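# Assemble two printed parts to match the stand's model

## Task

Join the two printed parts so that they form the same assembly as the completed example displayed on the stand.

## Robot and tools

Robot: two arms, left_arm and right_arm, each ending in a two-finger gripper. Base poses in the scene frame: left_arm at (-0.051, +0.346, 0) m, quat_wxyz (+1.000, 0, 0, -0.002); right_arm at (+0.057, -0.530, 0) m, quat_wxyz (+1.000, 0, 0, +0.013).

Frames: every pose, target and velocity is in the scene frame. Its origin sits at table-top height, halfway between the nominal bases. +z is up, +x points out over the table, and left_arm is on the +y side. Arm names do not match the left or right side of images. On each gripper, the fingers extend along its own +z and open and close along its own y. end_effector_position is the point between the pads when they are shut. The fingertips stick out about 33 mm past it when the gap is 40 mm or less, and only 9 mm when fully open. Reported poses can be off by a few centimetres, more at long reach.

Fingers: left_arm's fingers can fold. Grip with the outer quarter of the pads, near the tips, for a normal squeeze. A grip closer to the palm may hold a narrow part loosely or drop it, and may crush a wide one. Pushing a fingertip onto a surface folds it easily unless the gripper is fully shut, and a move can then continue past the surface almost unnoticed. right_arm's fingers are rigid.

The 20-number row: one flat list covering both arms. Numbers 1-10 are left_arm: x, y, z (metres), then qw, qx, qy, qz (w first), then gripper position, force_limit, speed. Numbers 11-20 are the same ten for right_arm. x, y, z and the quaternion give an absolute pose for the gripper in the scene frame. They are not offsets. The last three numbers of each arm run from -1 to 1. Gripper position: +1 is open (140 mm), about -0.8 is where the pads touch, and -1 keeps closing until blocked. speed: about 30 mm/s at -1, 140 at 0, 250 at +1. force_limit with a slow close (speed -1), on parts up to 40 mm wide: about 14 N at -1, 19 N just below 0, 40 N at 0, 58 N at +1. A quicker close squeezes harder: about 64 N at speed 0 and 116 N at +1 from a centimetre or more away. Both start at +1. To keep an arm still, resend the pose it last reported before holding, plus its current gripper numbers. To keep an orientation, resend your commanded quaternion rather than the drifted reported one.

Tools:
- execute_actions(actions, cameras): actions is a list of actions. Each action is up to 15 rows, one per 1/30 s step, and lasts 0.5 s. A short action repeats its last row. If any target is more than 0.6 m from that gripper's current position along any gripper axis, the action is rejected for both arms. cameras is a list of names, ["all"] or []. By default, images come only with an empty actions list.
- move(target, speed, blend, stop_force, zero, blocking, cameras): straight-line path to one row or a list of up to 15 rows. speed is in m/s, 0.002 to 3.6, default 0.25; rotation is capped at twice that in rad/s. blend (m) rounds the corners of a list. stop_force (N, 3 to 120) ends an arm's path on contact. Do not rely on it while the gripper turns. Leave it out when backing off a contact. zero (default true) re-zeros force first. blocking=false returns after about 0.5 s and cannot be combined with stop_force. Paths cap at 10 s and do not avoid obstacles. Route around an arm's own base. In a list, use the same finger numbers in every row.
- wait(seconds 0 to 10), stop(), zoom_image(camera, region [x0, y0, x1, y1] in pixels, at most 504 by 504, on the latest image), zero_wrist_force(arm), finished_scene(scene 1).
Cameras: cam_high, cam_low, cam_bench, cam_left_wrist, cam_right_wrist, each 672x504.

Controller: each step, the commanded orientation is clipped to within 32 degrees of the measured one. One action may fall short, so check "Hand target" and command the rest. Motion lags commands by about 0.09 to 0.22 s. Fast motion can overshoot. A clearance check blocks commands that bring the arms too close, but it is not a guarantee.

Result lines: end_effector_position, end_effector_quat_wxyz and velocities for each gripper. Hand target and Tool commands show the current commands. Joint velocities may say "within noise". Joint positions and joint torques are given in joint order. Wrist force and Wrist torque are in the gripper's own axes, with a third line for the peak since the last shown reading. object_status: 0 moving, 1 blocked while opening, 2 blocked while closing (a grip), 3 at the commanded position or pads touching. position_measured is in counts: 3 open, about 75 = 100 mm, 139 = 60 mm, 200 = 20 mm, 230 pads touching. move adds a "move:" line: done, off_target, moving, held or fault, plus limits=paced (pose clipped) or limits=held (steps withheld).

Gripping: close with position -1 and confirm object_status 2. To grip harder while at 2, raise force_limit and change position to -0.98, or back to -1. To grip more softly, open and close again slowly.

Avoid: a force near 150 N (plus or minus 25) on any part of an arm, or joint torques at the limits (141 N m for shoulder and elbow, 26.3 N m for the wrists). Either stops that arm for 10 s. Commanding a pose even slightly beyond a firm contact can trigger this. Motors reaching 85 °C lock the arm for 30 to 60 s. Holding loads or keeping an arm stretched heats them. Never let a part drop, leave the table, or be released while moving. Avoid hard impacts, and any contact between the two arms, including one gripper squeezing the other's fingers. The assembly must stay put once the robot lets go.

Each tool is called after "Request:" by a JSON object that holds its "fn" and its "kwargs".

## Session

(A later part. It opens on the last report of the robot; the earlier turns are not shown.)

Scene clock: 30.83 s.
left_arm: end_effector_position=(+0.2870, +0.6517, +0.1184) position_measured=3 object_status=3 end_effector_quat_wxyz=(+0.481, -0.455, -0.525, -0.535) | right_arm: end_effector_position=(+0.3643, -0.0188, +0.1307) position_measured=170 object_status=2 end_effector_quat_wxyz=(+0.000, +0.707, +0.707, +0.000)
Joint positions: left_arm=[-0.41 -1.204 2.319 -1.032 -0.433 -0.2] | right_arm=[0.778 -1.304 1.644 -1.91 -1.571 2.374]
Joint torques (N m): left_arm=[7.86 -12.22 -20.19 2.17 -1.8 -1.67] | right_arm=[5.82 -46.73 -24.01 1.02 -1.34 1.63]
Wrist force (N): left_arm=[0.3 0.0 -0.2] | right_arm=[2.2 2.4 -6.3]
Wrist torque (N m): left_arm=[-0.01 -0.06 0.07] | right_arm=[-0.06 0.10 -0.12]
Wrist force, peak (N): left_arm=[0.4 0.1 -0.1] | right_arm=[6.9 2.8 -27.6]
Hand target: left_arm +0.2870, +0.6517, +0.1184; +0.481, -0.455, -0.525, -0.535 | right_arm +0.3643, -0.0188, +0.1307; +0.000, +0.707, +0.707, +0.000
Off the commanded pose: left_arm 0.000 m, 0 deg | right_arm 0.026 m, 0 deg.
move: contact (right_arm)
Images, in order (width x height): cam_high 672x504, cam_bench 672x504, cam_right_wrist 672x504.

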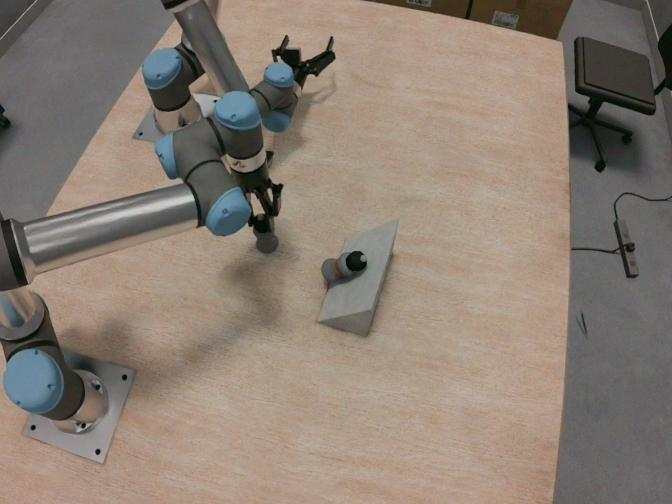

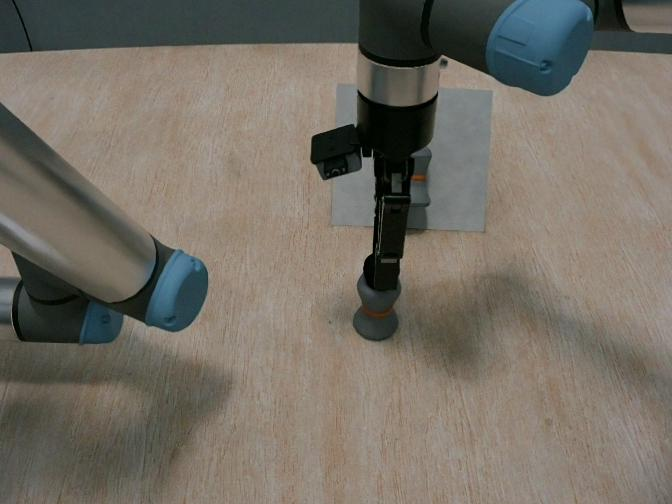

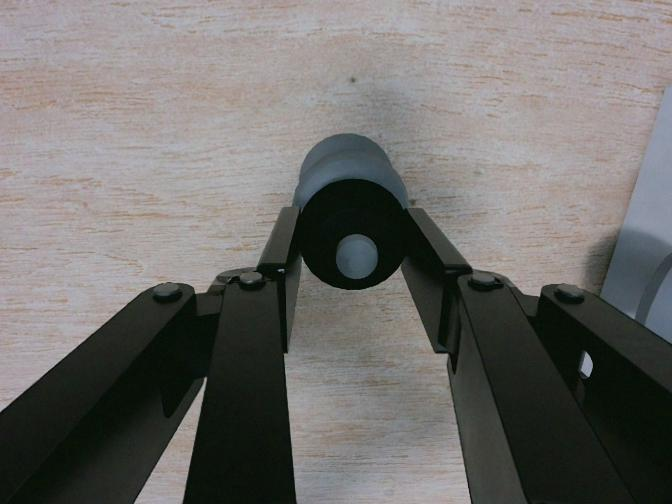

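Request:
{"fn": "move", "kwargs": {"target": [0.287,0.6517,0.1184,0.481,-0.455,-0.525,-0.535,1,1,1,0.3648,-0.0178,0.105,0,0.7071,0.7071,0,-1,0,-1], "speed": 0.01, "stop_force": 20, "cameras": ["cam_bench", "cam_right_wrist", "cam_high"]}}

Request:
{"fn": "zoom_image", "kwargs": {"camera": "cam_bench", "region": [330, 200, 450, 350]}}

Request:
{"fn": "zoom_image", "kwargs": {"camera": "cam_high", "region": [200, 160, 320, 280]}}

Scene clock: 33.20 s.
left_arm: end_effector_position=(+0.2870, +0.6517, +0.1184) position_measured=3 object_status=3 end_effector_quat_wxyz=(+0.481, -0.455, -0.525, -0.535) | right_arm: end_effector_position=(+0.3644, -0.0187, +0.1300) position_measured=170 object_status=2 end_effector_quat_wxyz=(+0.000, +0.707, +0.707, +0.000)
Joint positions: left_arm=[-0.41 -1.204 2.319 -1.032 -0.433 -0.2] | right_arm=[0.778 -1.304 1.645 -1.913 -1.571 2.374]
Joint torques (N m): left_arm=[7.36 -13.05 -19.85 2.08 -1.82 -1.66] | right_arm=[5.52 -35.34 -13.97 3.81 -1.17 0.86]
Wrist force (N): left_arm=[0.3 0.1 -0.1] | right_arm=[6.4 2.8 -26.4]
Wrist torque (N m): left_arm=[0.03 -0.06 0.08] | right_arm=[0.00 0.01 -0.12]
Wrist force, peak (N): left_arm=[0.2 0.1 -0.4] | right_arm=[7.9 2.0 -35.1]
Hand target: left_arm +0.2870, +0.6517, +0.1184; +0.481, -0.455, -0.525, -0.535 | right_arm +0.3644, -0.0187, +0.1300; +0.000, +0.707, +0.707, +0.000
Off the commanded pose: left_arm 0.000 m, 0 deg | right_arm 0.025 m, 0 deg.
move: contact (right_arm)
Images, in order (width x height): cam_high 672x504, cam_bench 672x504, cam_right_wrist 672x504.

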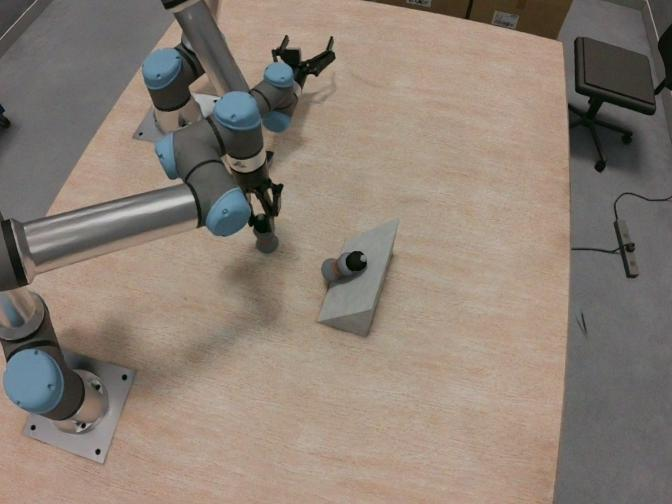

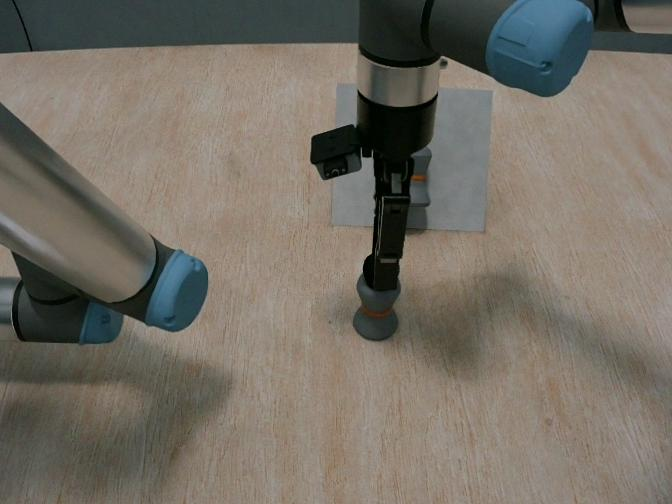

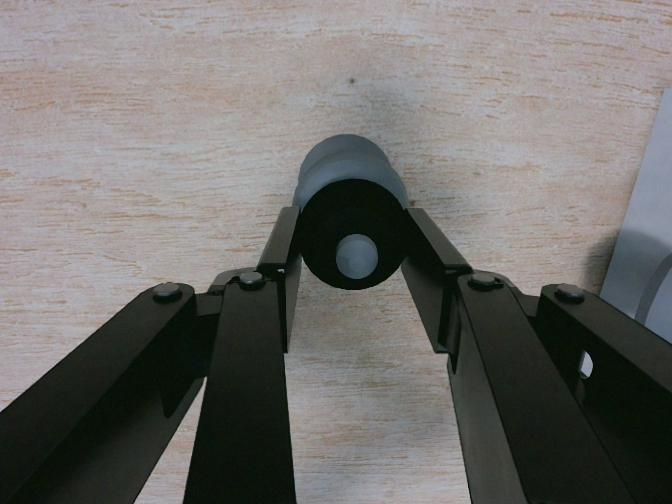

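Scaled by 3.360 from the camera's 672x504 image, which has a finer 960x720 frame.

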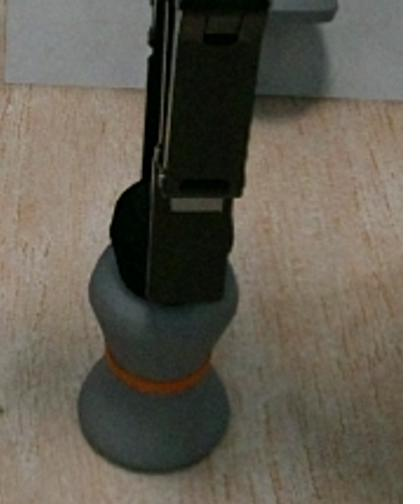

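Scaled by 4.200 from the camera's 672x504 image, which has a finer 960x720 frame.

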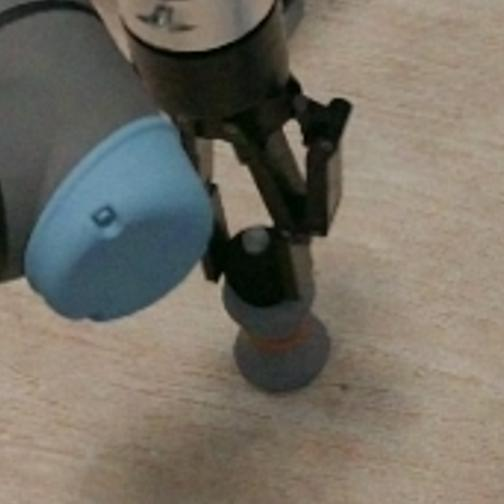

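Request:
{"fn": "move", "kwargs": {"target": [[0.287,0.6517,0.1184,0.481,-0.455,-0.525,-0.535,1,1,1,0.3646,-0.0172,0.1312,0,0.7071,0.7071,0,-1,0,-1]], "speed": 0.02}}

Request:
{"fn": "move", "kwargs": {"target": [0.287,0.6517,0.1184,0.481,-0.455,-0.525,-0.535,1,1,1,0.3646,-0.0172,0.11,0,0.7071,0.7071,0,-1,0,-1], "speed": 0.01, "stop_force": 15}}

Scene clock: 35.90 s.
left_arm: end_effector_position=(+0.2870, +0.6517, +0.1184) position_measured=3 object_status=3 end_effector_quat_wxyz=(+0.481, -0.455, -0.525, -0.535) | right_arm: end_effector_position=(+0.3646, -0.0173, +0.1311) position_measured=170 object_status=2 end_effector_quat_wxyz=(+0.000, +0.707, +0.707, +0.000)
Joint positions: left_arm=[-0.41 -1.204 2.319 -1.032 -0.433 -0.2] | right_arm=[0.779 -1.301 1.639 -1.908 -1.571 2.376]
Joint torques (N m): left_arm=[8.42 -12.61 -19.76 2.01 -1.68 -1.6] | right_arm=[11.43 -22.87 -27.22 0.09 -1.04 1.63]
Wrist force (N): left_arm=[0.1 0.1 -0.2] | right_arm=[0.4 0.9 0.7]
Wrist torque (N m): left_arm=[0.02 -0.02 0.08] | right_arm=[0.10 0.04 -0.12]
Wrist force, peak (N): left_arm=[0.5 -0.1 0.0] | right_arm=[6.2 2.6 -26.7]
Hand target: left_arm +0.2870, +0.6517, +0.1184; +0.481, -0.455, -0.525, -0.535 | right_arm +0.3646, -0.0172, +0.1312; +0.000, +0.707, +0.707, +0.000
Off the commanded pose: left_arm 0.000 m, 0 deg | right_arm 0.000 m, 0 deg.
move: done

Scene clock: 37.40 s.
left_arm: end_effector_position=(+0.2870, +0.6517, +0.1184) position_measured=3 object_status=3 end_effector_quat_wxyz=(+0.481, -0.455, -0.525, -0.535) | right_arm: end_effector_position=(+0.3646, -0.0172, +0.1302) position_measured=170 object_status=2 end_effector_quat_wxyz=(+0.000, +0.707, +0.707, +0.000)
Joint positions: left_arm=[-0.41 -1.204 2.319 -1.032 -0.433 -0.2] | right_arm=[0.779 -1.3 1.64 -1.911 -1.571 2.376]
Joint torques (N m): left_arm=[7.06 -12.48 -19.63 1.98 -1.82 -1.68] | right_arm=[7.17 -42.61 -21.15 0.59 -0.75 1.42]
Wrist force (N): left_arm=[0.1 0.0 -0.1] | right_arm=[-0.6 -0.8 -14.1]
Wrist torque (N m): left_arm=[0.01 -0.02 0.07] | right_arm=[0.22 0.11 -0.12]
Wrist force, peak (N): left_arm=[0.2 0.2 -0.3] | right_arm=[-1.9 -2.3 -24.2]
Hand target: left_arm +0.2870, +0.6517, +0.1184; +0.481, -0.455, -0.525, -0.535 | right_arm +0.3646, -0.0172, +0.1303; +0.000, +0.707, +0.707, +0.000
Off the commanded pose: left_arm 0.000 m, 0 deg | right_arm 0.020 m, 0 deg.
move: contact (right_arm)

Request:
{"fn": "move", "kwargs": {"target": [[0.287,0.6517,0.1184,0.481,-0.455,-0.525,-0.535,1,1,1,0.3646,-0.0172,0.1325,0,0.7071,0.7071,0,-1,0,-1],[0.287,0.6517,0.1184,0.481,-0.455,-0.525,-0.535,1,1,1,0.3646,-0.0072,0.1325,0,0.7071,0.7071,0,-1,0,-1]], "speed": 0.03, "cameras": ["cam_bench", "cam_right_wrist"]}}

Request:
{"fn": "zoom_image", "kwargs": {"camera": "cam_bench", "region": [330, 200, 450, 350]}}

Scene clock: 39.40 s.
left_arm: end_effector_position=(+0.2870, +0.6517, +0.1184) position_measured=3 object_status=3 end_effector_quat_wxyz=(+0.481, -0.455, -0.525, -0.535) | right_arm: end_effector_position=(+0.3646, -0.0073, +0.1325) position_measured=170 object_status=2 end_effector_quat_wxyz=(+0.000, +0.707, +0.707, +0.000)
Joint positions: left_arm=[-0.41 -1.204 2.319 -1.032 -0.433 -0.2] | right_arm=[0.791 -1.283 1.611 -1.899 -1.571 2.387]
Joint torques (N m): left_arm=[8.53 -13.29 -19.24 1.9 -1.85 -1.67] | right_arm=[13.01 -21.94 -27.51 -0.04 0.86 1.63]
Wrist force (N): left_arm=[0.1 -0.2 0.0] | right_arm=[-2.3 0.7 -4.6]
Wrist torque (N m): left_arm=[-0.05 -0.03 0.08] | right_arm=[0.07 0.01 -0.11]
Wrist force, peak (N): left_arm=[0.3 0.2 -0.2] | right_arm=[-0.3 -1.2 -14.7]
Hand target: left_arm +0.2870, +0.6517, +0.1184; +0.481, -0.455, -0.525, -0.535 | right_arm +0.3646, -0.0072, +0.1325; +0.000, +0.707, +0.707, +0.000
Off the commanded pose: left_arm 0.000 m, 0 deg | right_arm 0.000 m, 0 deg.
move: done
Images, in order (width x height): cam_bench 672x504, cam_right_wrist 672x504.

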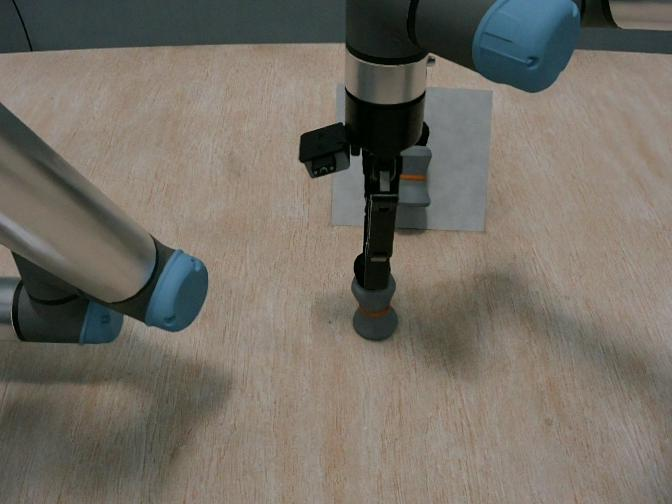

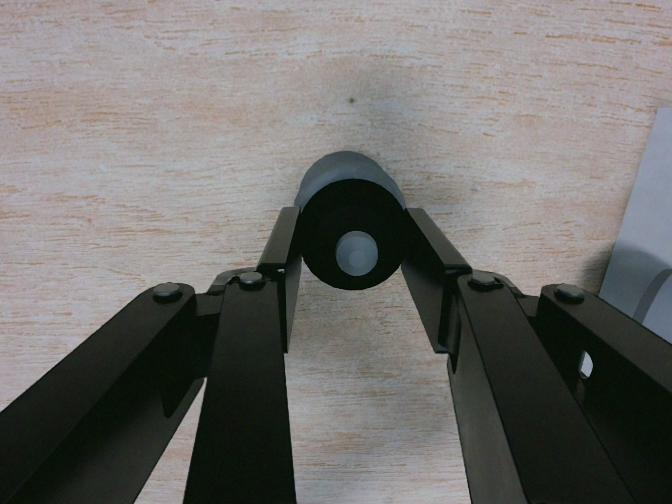

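Scaled by 3.360 from the camera's 672x504 image, which has a finer 960x720 frame.

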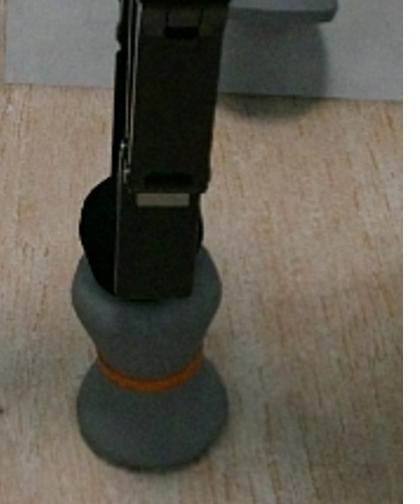

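Request:
{"fn": "move", "kwargs": {"target": [[0.287,0.6517,0.1184,0.481,-0.455,-0.525,-0.535,1,1,1,0.3646,-0.0177,0.1318,0,0.7071,0.7071,0,-1,0,-1]], "speed": 0.03}}

Request:
{"fn": "move", "kwargs": {"target": [0.287,0.6517,0.1184,0.481,-0.455,-0.525,-0.535,1,1,1,0.3646,-0.0177,0.11,0,0.7071,0.7071,0,-1,0,-1], "speed": 0.01, "stop_force": 40, "cameras": ["cam_bench", "cam_right_wrist"]}}

Request:
{"fn": "zoom_image", "kwargs": {"camera": "cam_bench", "region": [330, 200, 450, 350]}}

Scene clock: 40.83 s.
left_arm: end_effector_position=(+0.2870, +0.6517, +0.1184) position_measured=3 object_status=3 end_effector_quat_wxyz=(+0.481, -0.455, -0.525, -0.535) | right_arm: end_effector_position=(+0.3646, -0.0176, +0.1318) position_measured=170 object_status=2 end_effector_quat_wxyz=(+0.000, +0.707, +0.707, +0.000)
Joint positions: left_arm=[-0.41 -1.204 2.319 -1.032 -0.433 -0.2] | right_arm=[0.779 -1.302 1.638 -1.907 -1.571 2.375]
Joint torques (N m): left_arm=[7.63 -12.81 -19.5 1.91 -1.68 -1.62] | right_arm=[-10.42 -50.59 -16.63 -5.83 -0.11 -1.77]
Wrist force (N): left_arm=[0.1 -0.3 -0.1] | right_arm=[0.3 0.8 0.2]
Wrist torque (N m): left_arm=[-0.06 -0.02 0.08] | right_arm=[0.10 0.10 0.02]
Wrist force, peak (N): left_arm=[0.4 0.0 -0.2] | right_arm=[-2.7 0.8 -5.1]
Hand target: left_arm +0.2870, +0.6517, +0.1184; +0.481, -0.455, -0.525, -0.535 | right_arm +0.3646, -0.0177, +0.1318; +0.000, +0.707, +0.707, +0.000
Off the commanded pose: left_arm 0.000 m, 0 deg | right_arm 0.000 m, 0 deg.
move: done

Scene clock: 42.47 s.
left_arm: end_effector_position=(+0.2870, +0.6517, +0.1184) position_measured=3 object_status=3 end_effector_quat_wxyz=(+0.481, -0.455, -0.525, -0.535) | right_arm: end_effector_position=(+0.3647, -0.0176, +0.1296) position_measured=170 object_status=2 end_effector_quat_wxyz=(+0.000, +0.707, +0.707, +0.000)
Joint positions: left_arm=[-0.41 -1.204 2.319 -1.032 -0.433 -0.2] | right_arm=[0.779 -1.301 1.643 -1.913 -1.571 2.375]
Joint torques (N m): left_arm=[7.63 -13.85 -19.04 1.87 -1.7 -1.64] | right_arm=[-10.3 -30.37 -14.19 2.59 -0.3 -1.68]
Wrist force (N): left_arm=[0.2 0.1 -0.1] | right_arm=[0.6 -1.5 -35.5]
Wrist torque (N m): left_arm=[0.02 -0.05 0.08] | right_arm=[0.21 0.12 0.02]
Wrist force, peak (N): left_arm=[0.4 0.2 -0.2] | right_arm=[-1.0 -3.1 -48.9]
Hand target: left_arm +0.2870, +0.6517, +0.1184; +0.481, -0.455, -0.525, -0.535 | right_arm +0.3647, -0.0176, +0.1296; +0.000, +0.707, +0.707, +0.000
Off the commanded pose: left_arm 0.000 m, 0 deg | right_arm 0.020 m, 0 deg.
move: contact (right_arm)
Images, in order (width x height): cam_bench 672x504, cam_right_wrist 672x504.

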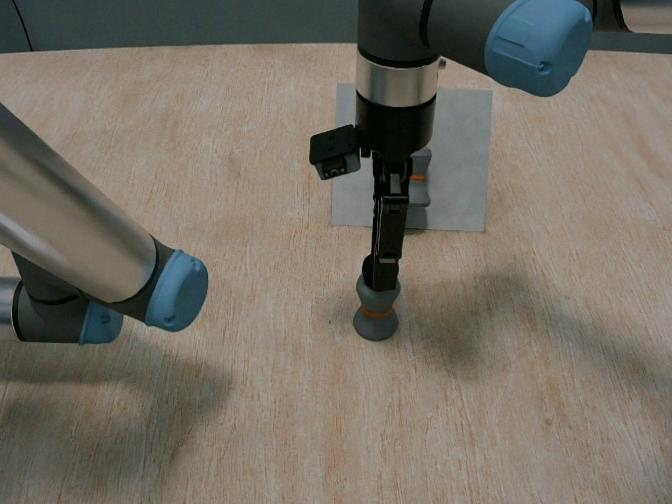

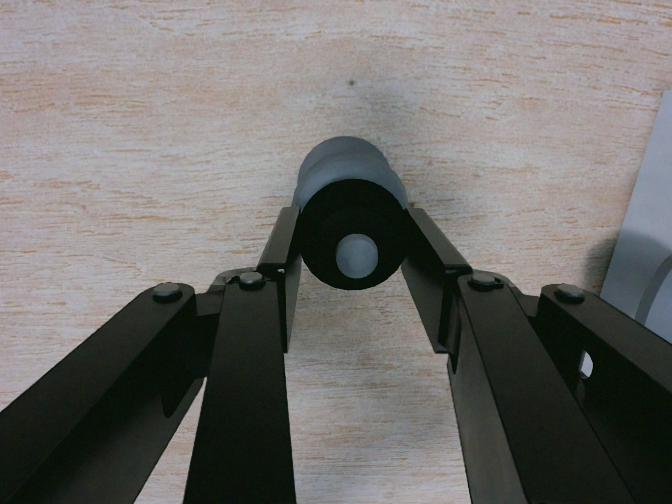

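Scaled by 3.360 from the camera's 672x504 image, which has a finer 960x720 frame.

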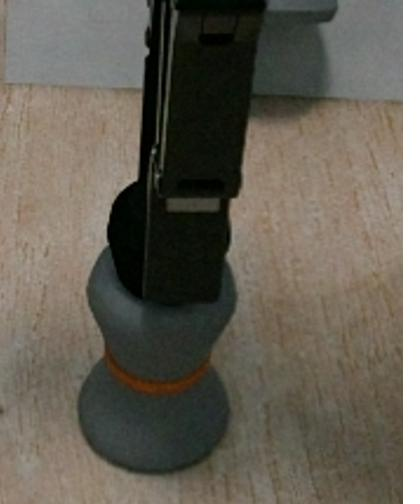

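Request:
{"fn": "move", "kwargs": {"target": [[0.287,0.6517,0.1184,0.481,-0.455,-0.525,-0.535,1,1,1,0.3646,-0.0177,0.1303,0,0.7071,0.7071,0,-1,0,-1],[0.287,0.6517,0.1184,0.481,-0.455,-0.525,-0.535,1,1,1,0.3646,-0.0177,0.1303,0,0.7071,0.7071,0,0.4,0,-1]], "speed": 0.03}}

Request:
{"fn": "move", "kwargs": {"target": [0.287,0.6517,0.1184,0.481,-0.455,-0.525,-0.535,1,1,1,0.3646,-0.0177,0.26,0,0.7071,0.7071,0,0.4,0,-1], "speed": 0.2, "cameras": ["cam_bench", "cam_right_wrist", "cam_high"]}}

Request:
{"fn": "zoom_image", "kwargs": {"camera": "cam_bench", "region": [330, 200, 450, 350]}}

Request:
{"fn": "zoom_image", "kwargs": {"camera": "cam_high", "region": [200, 160, 400, 310]}}

Scene clock: 46.03 s.
left_arm: end_effector_position=(+0.2870, +0.6517, +0.1184) position_measured=3 object_status=3 end_effector_quat_wxyz=(+0.481, -0.455, -0.525, -0.535) | right_arm: end_effector_position=(+0.3646, -0.0177, +0.1303) position_measured=78 object_status=0 end_effector_quat_wxyz=(+0.000, +0.707, +0.707, +0.000)
Joint positions: left_arm=[-0.41 -1.204 2.319 -1.032 -0.433 -0.2] | right_arm=[0.779 -1.301 1.641 -1.911 -1.571 2.375]
Joint torques (N m): left_arm=[7.69 -12.75 -19.88 1.85 -1.61 -1.41] | right_arm=[-7.67 -52.46 -27.08 -5.73 0.37 -1.82]
Wrist force (N): left_arm=[0.1 0.2 0.0] | right_arm=[-0.2 0.7 0.3]
Wrist torque (N m): left_arm=[0.06 -0.03 0.07] | right_arm=[0.10 0.12 0.02]
Wrist force, peak (N): left_arm=[0.4 0.0 -0.3] | right_arm=[0.4 -1.4 -35.9]
Hand target: left_arm +0.2870, +0.6517, +0.1184; +0.481, -0.455, -0.525, -0.535 | right_arm +0.3646, -0.0177, +0.1303; +0.000, +0.707, +0.707, +0.000
Off the commanded pose: left_arm 0.000 m, 0 deg | right_arm 0.000 m, 0 deg.
move: done

Scene clock: 47.37 s.
left_arm: end_effector_position=(+0.2870, +0.6517, +0.1184) position_measured=3 object_status=3 end_effector_quat_wxyz=(+0.481, -0.455, -0.525, -0.535) | right_arm: end_effector_position=(+0.3646, -0.0177, +0.2599) position_measured=78 object_status=3 end_effector_quat_wxyz=(+0.000, +0.707, +0.707, +0.000)
Joint positions: left_arm=[-0.41 -1.204 2.319 -1.032 -0.433 -0.2] | right_arm=[0.779 -1.356 1.373 -1.588 -1.571 2.375]
Joint torques (N m): left_arm=[7.81 -13.55 -19.77 1.79 -1.82 -1.55] | right_arm=[-9.02 -23.34 -28.51 -0.17 -1.41 -0.38]
Wrist force (N): left_arm=[0.2 0.1 -0.1] | right_arm=[0.2 0.8 -0.1]
Wrist torque (N m): left_arm=[0.01 -0.04 0.07] | right_arm=[0.12 0.03 0.05]
Wrist force, peak (N): left_arm=[0.4 0.1 -0.1] | right_arm=[0.3 1.1 1.9]
Hand target: left_arm +0.2870, +0.6517, +0.1184; +0.481, -0.455, -0.525, -0.535 | right_arm +0.3646, -0.0177, +0.2600; +0.000, +0.707, +0.707, +0.000
Off the commanded pose: left_arm 0.000 m, 0 deg | right_arm 0.000 m, 0 deg.
move: done
Images, in order (width x height): cam_high 672x504, cam_bench 672x504, cam_right_wrist 672x504.

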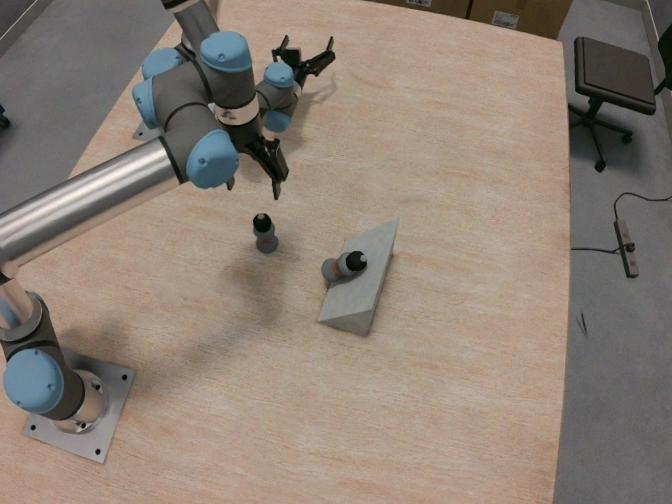

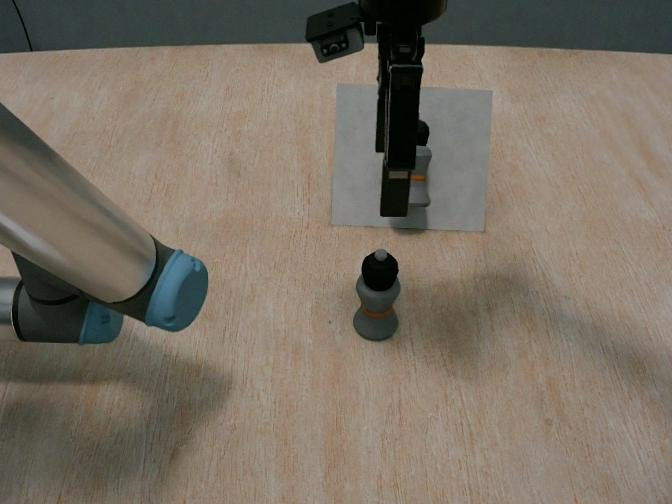

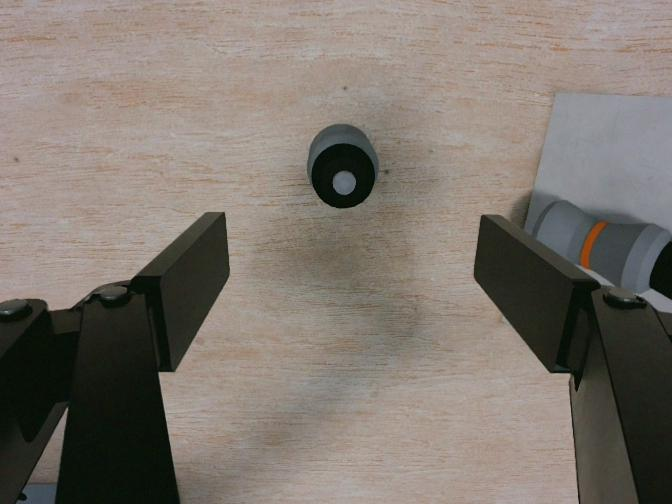

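Scaled by 3.360 from the camera's 672x504 image, which has a finer 960x720 frame.

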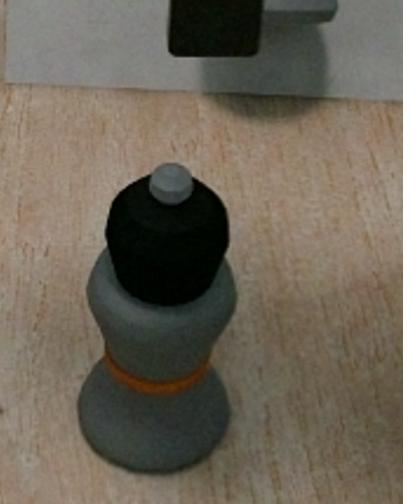

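Scaled by 2.520 from the camera's 672x504 image, which has a finer 960x720 frame.

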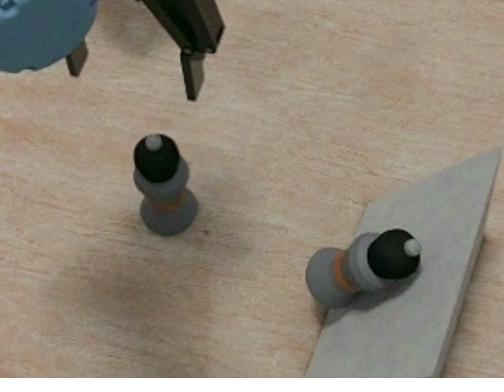

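Request:
{"fn": "move", "kwargs": {"target": [[0.287,0.6517,0.1184,0.481,-0.455,-0.525,-0.535,1,1,1,0.364,-0.16,0.22,-0.2106,0.675,0.675,0.2106,0.4,0,-1],[0.287,0.6517,0.1184,0.481,-0.455,-0.525,-0.535,1,1,1,0.364,-0.16,0.082,-0.4056,0.5792,0.5792,0.4056,0.4,0,-1]], "speed": 0.3, "blend": 0.03, "cameras": ["cam_right_wrist", "cam_bench"]}}

Request:
{"fn": "zoom_image", "kwargs": {"camera": "cam_right_wrist", "region": [236, 0, 456, 260]}}

Scene clock: 51.97 s.
left_arm: end_effector_position=(+0.2870, +0.6517, +0.1184) position_measured=3 object_status=3 end_effector_quat_wxyz=(+0.481, -0.455, -0.525, -0.535) | right_arm: end_effector_position=(+0.3640, -0.1600, +0.0820) position_measured=78 object_status=3 end_effector_quat_wxyz=(-0.406, +0.579, +0.579, +0.406)
Joint positions: left_arm=[-0.41 -1.204 2.319 -1.032 -0.433 -0.2] | right_arm=[-0.213 -1.506 2.625 -2.218 -0.394 1.066]
Joint torques (N m): left_arm=[7.84 -13.34 -19.47 1.87 -1.78 -1.62] | right_arm=[11.12 -0.49 -15.81 -4.99 3.51 -1.75]
Wrist force (N): left_arm=[0.3 0.1 -0.1] | right_arm=[-1.1 -1.5 -1.0]
Wrist torque (N m): left_arm=[0.01 -0.06 0.07] | right_arm=[-0.35 0.27 0.03]
Wrist force, peak (N): left_arm=[0.4 0.1 -0.3] | right_arm=[-2.6 -1.9 -0.8]
Hand target: left_arm +0.2870, +0.6517, +0.1184; +0.481, -0.455, -0.525, -0.535 | right_arm +0.3640, -0.1600, +0.0820; -0.406, +0.579, +0.579, +0.406
Off the commanded pose: left_arm 0.000 m, 0 deg | right_arm 0.000 m, 0 deg.
move: done
Images, in order (width x height): cam_bench 672x504, cam_right_wrist 672x504.

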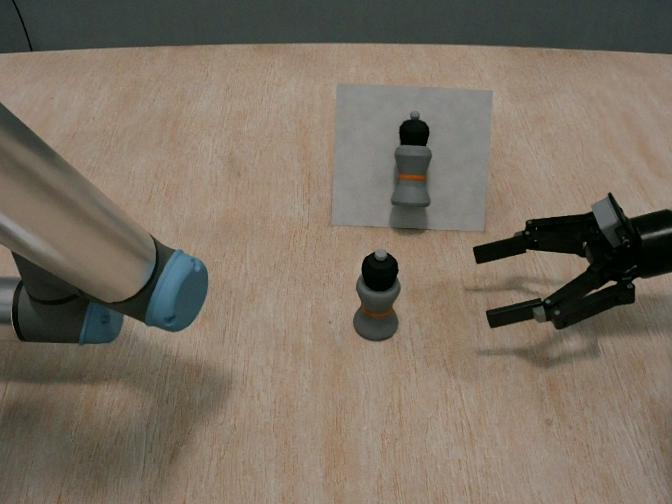

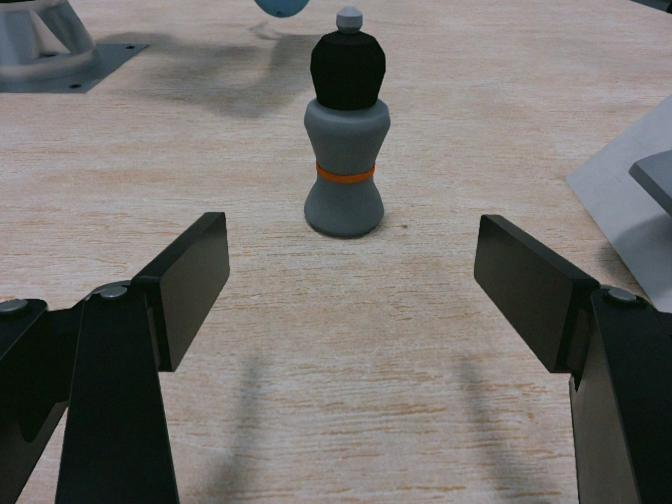

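Scaled by 1.938 from the camera's 672x504 image, which has a finer 960x720 frame.

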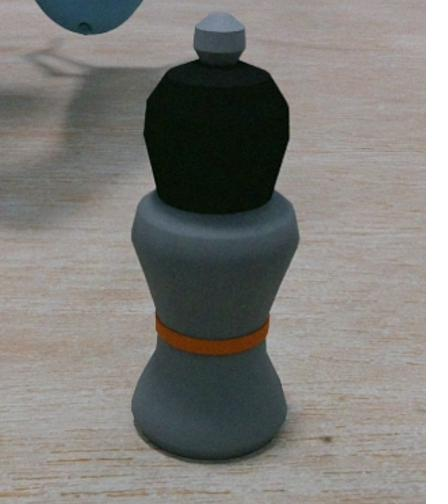

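Request:
{"fn": "finished_scene", "kwargs": {}}

The scene is finished: the task was done.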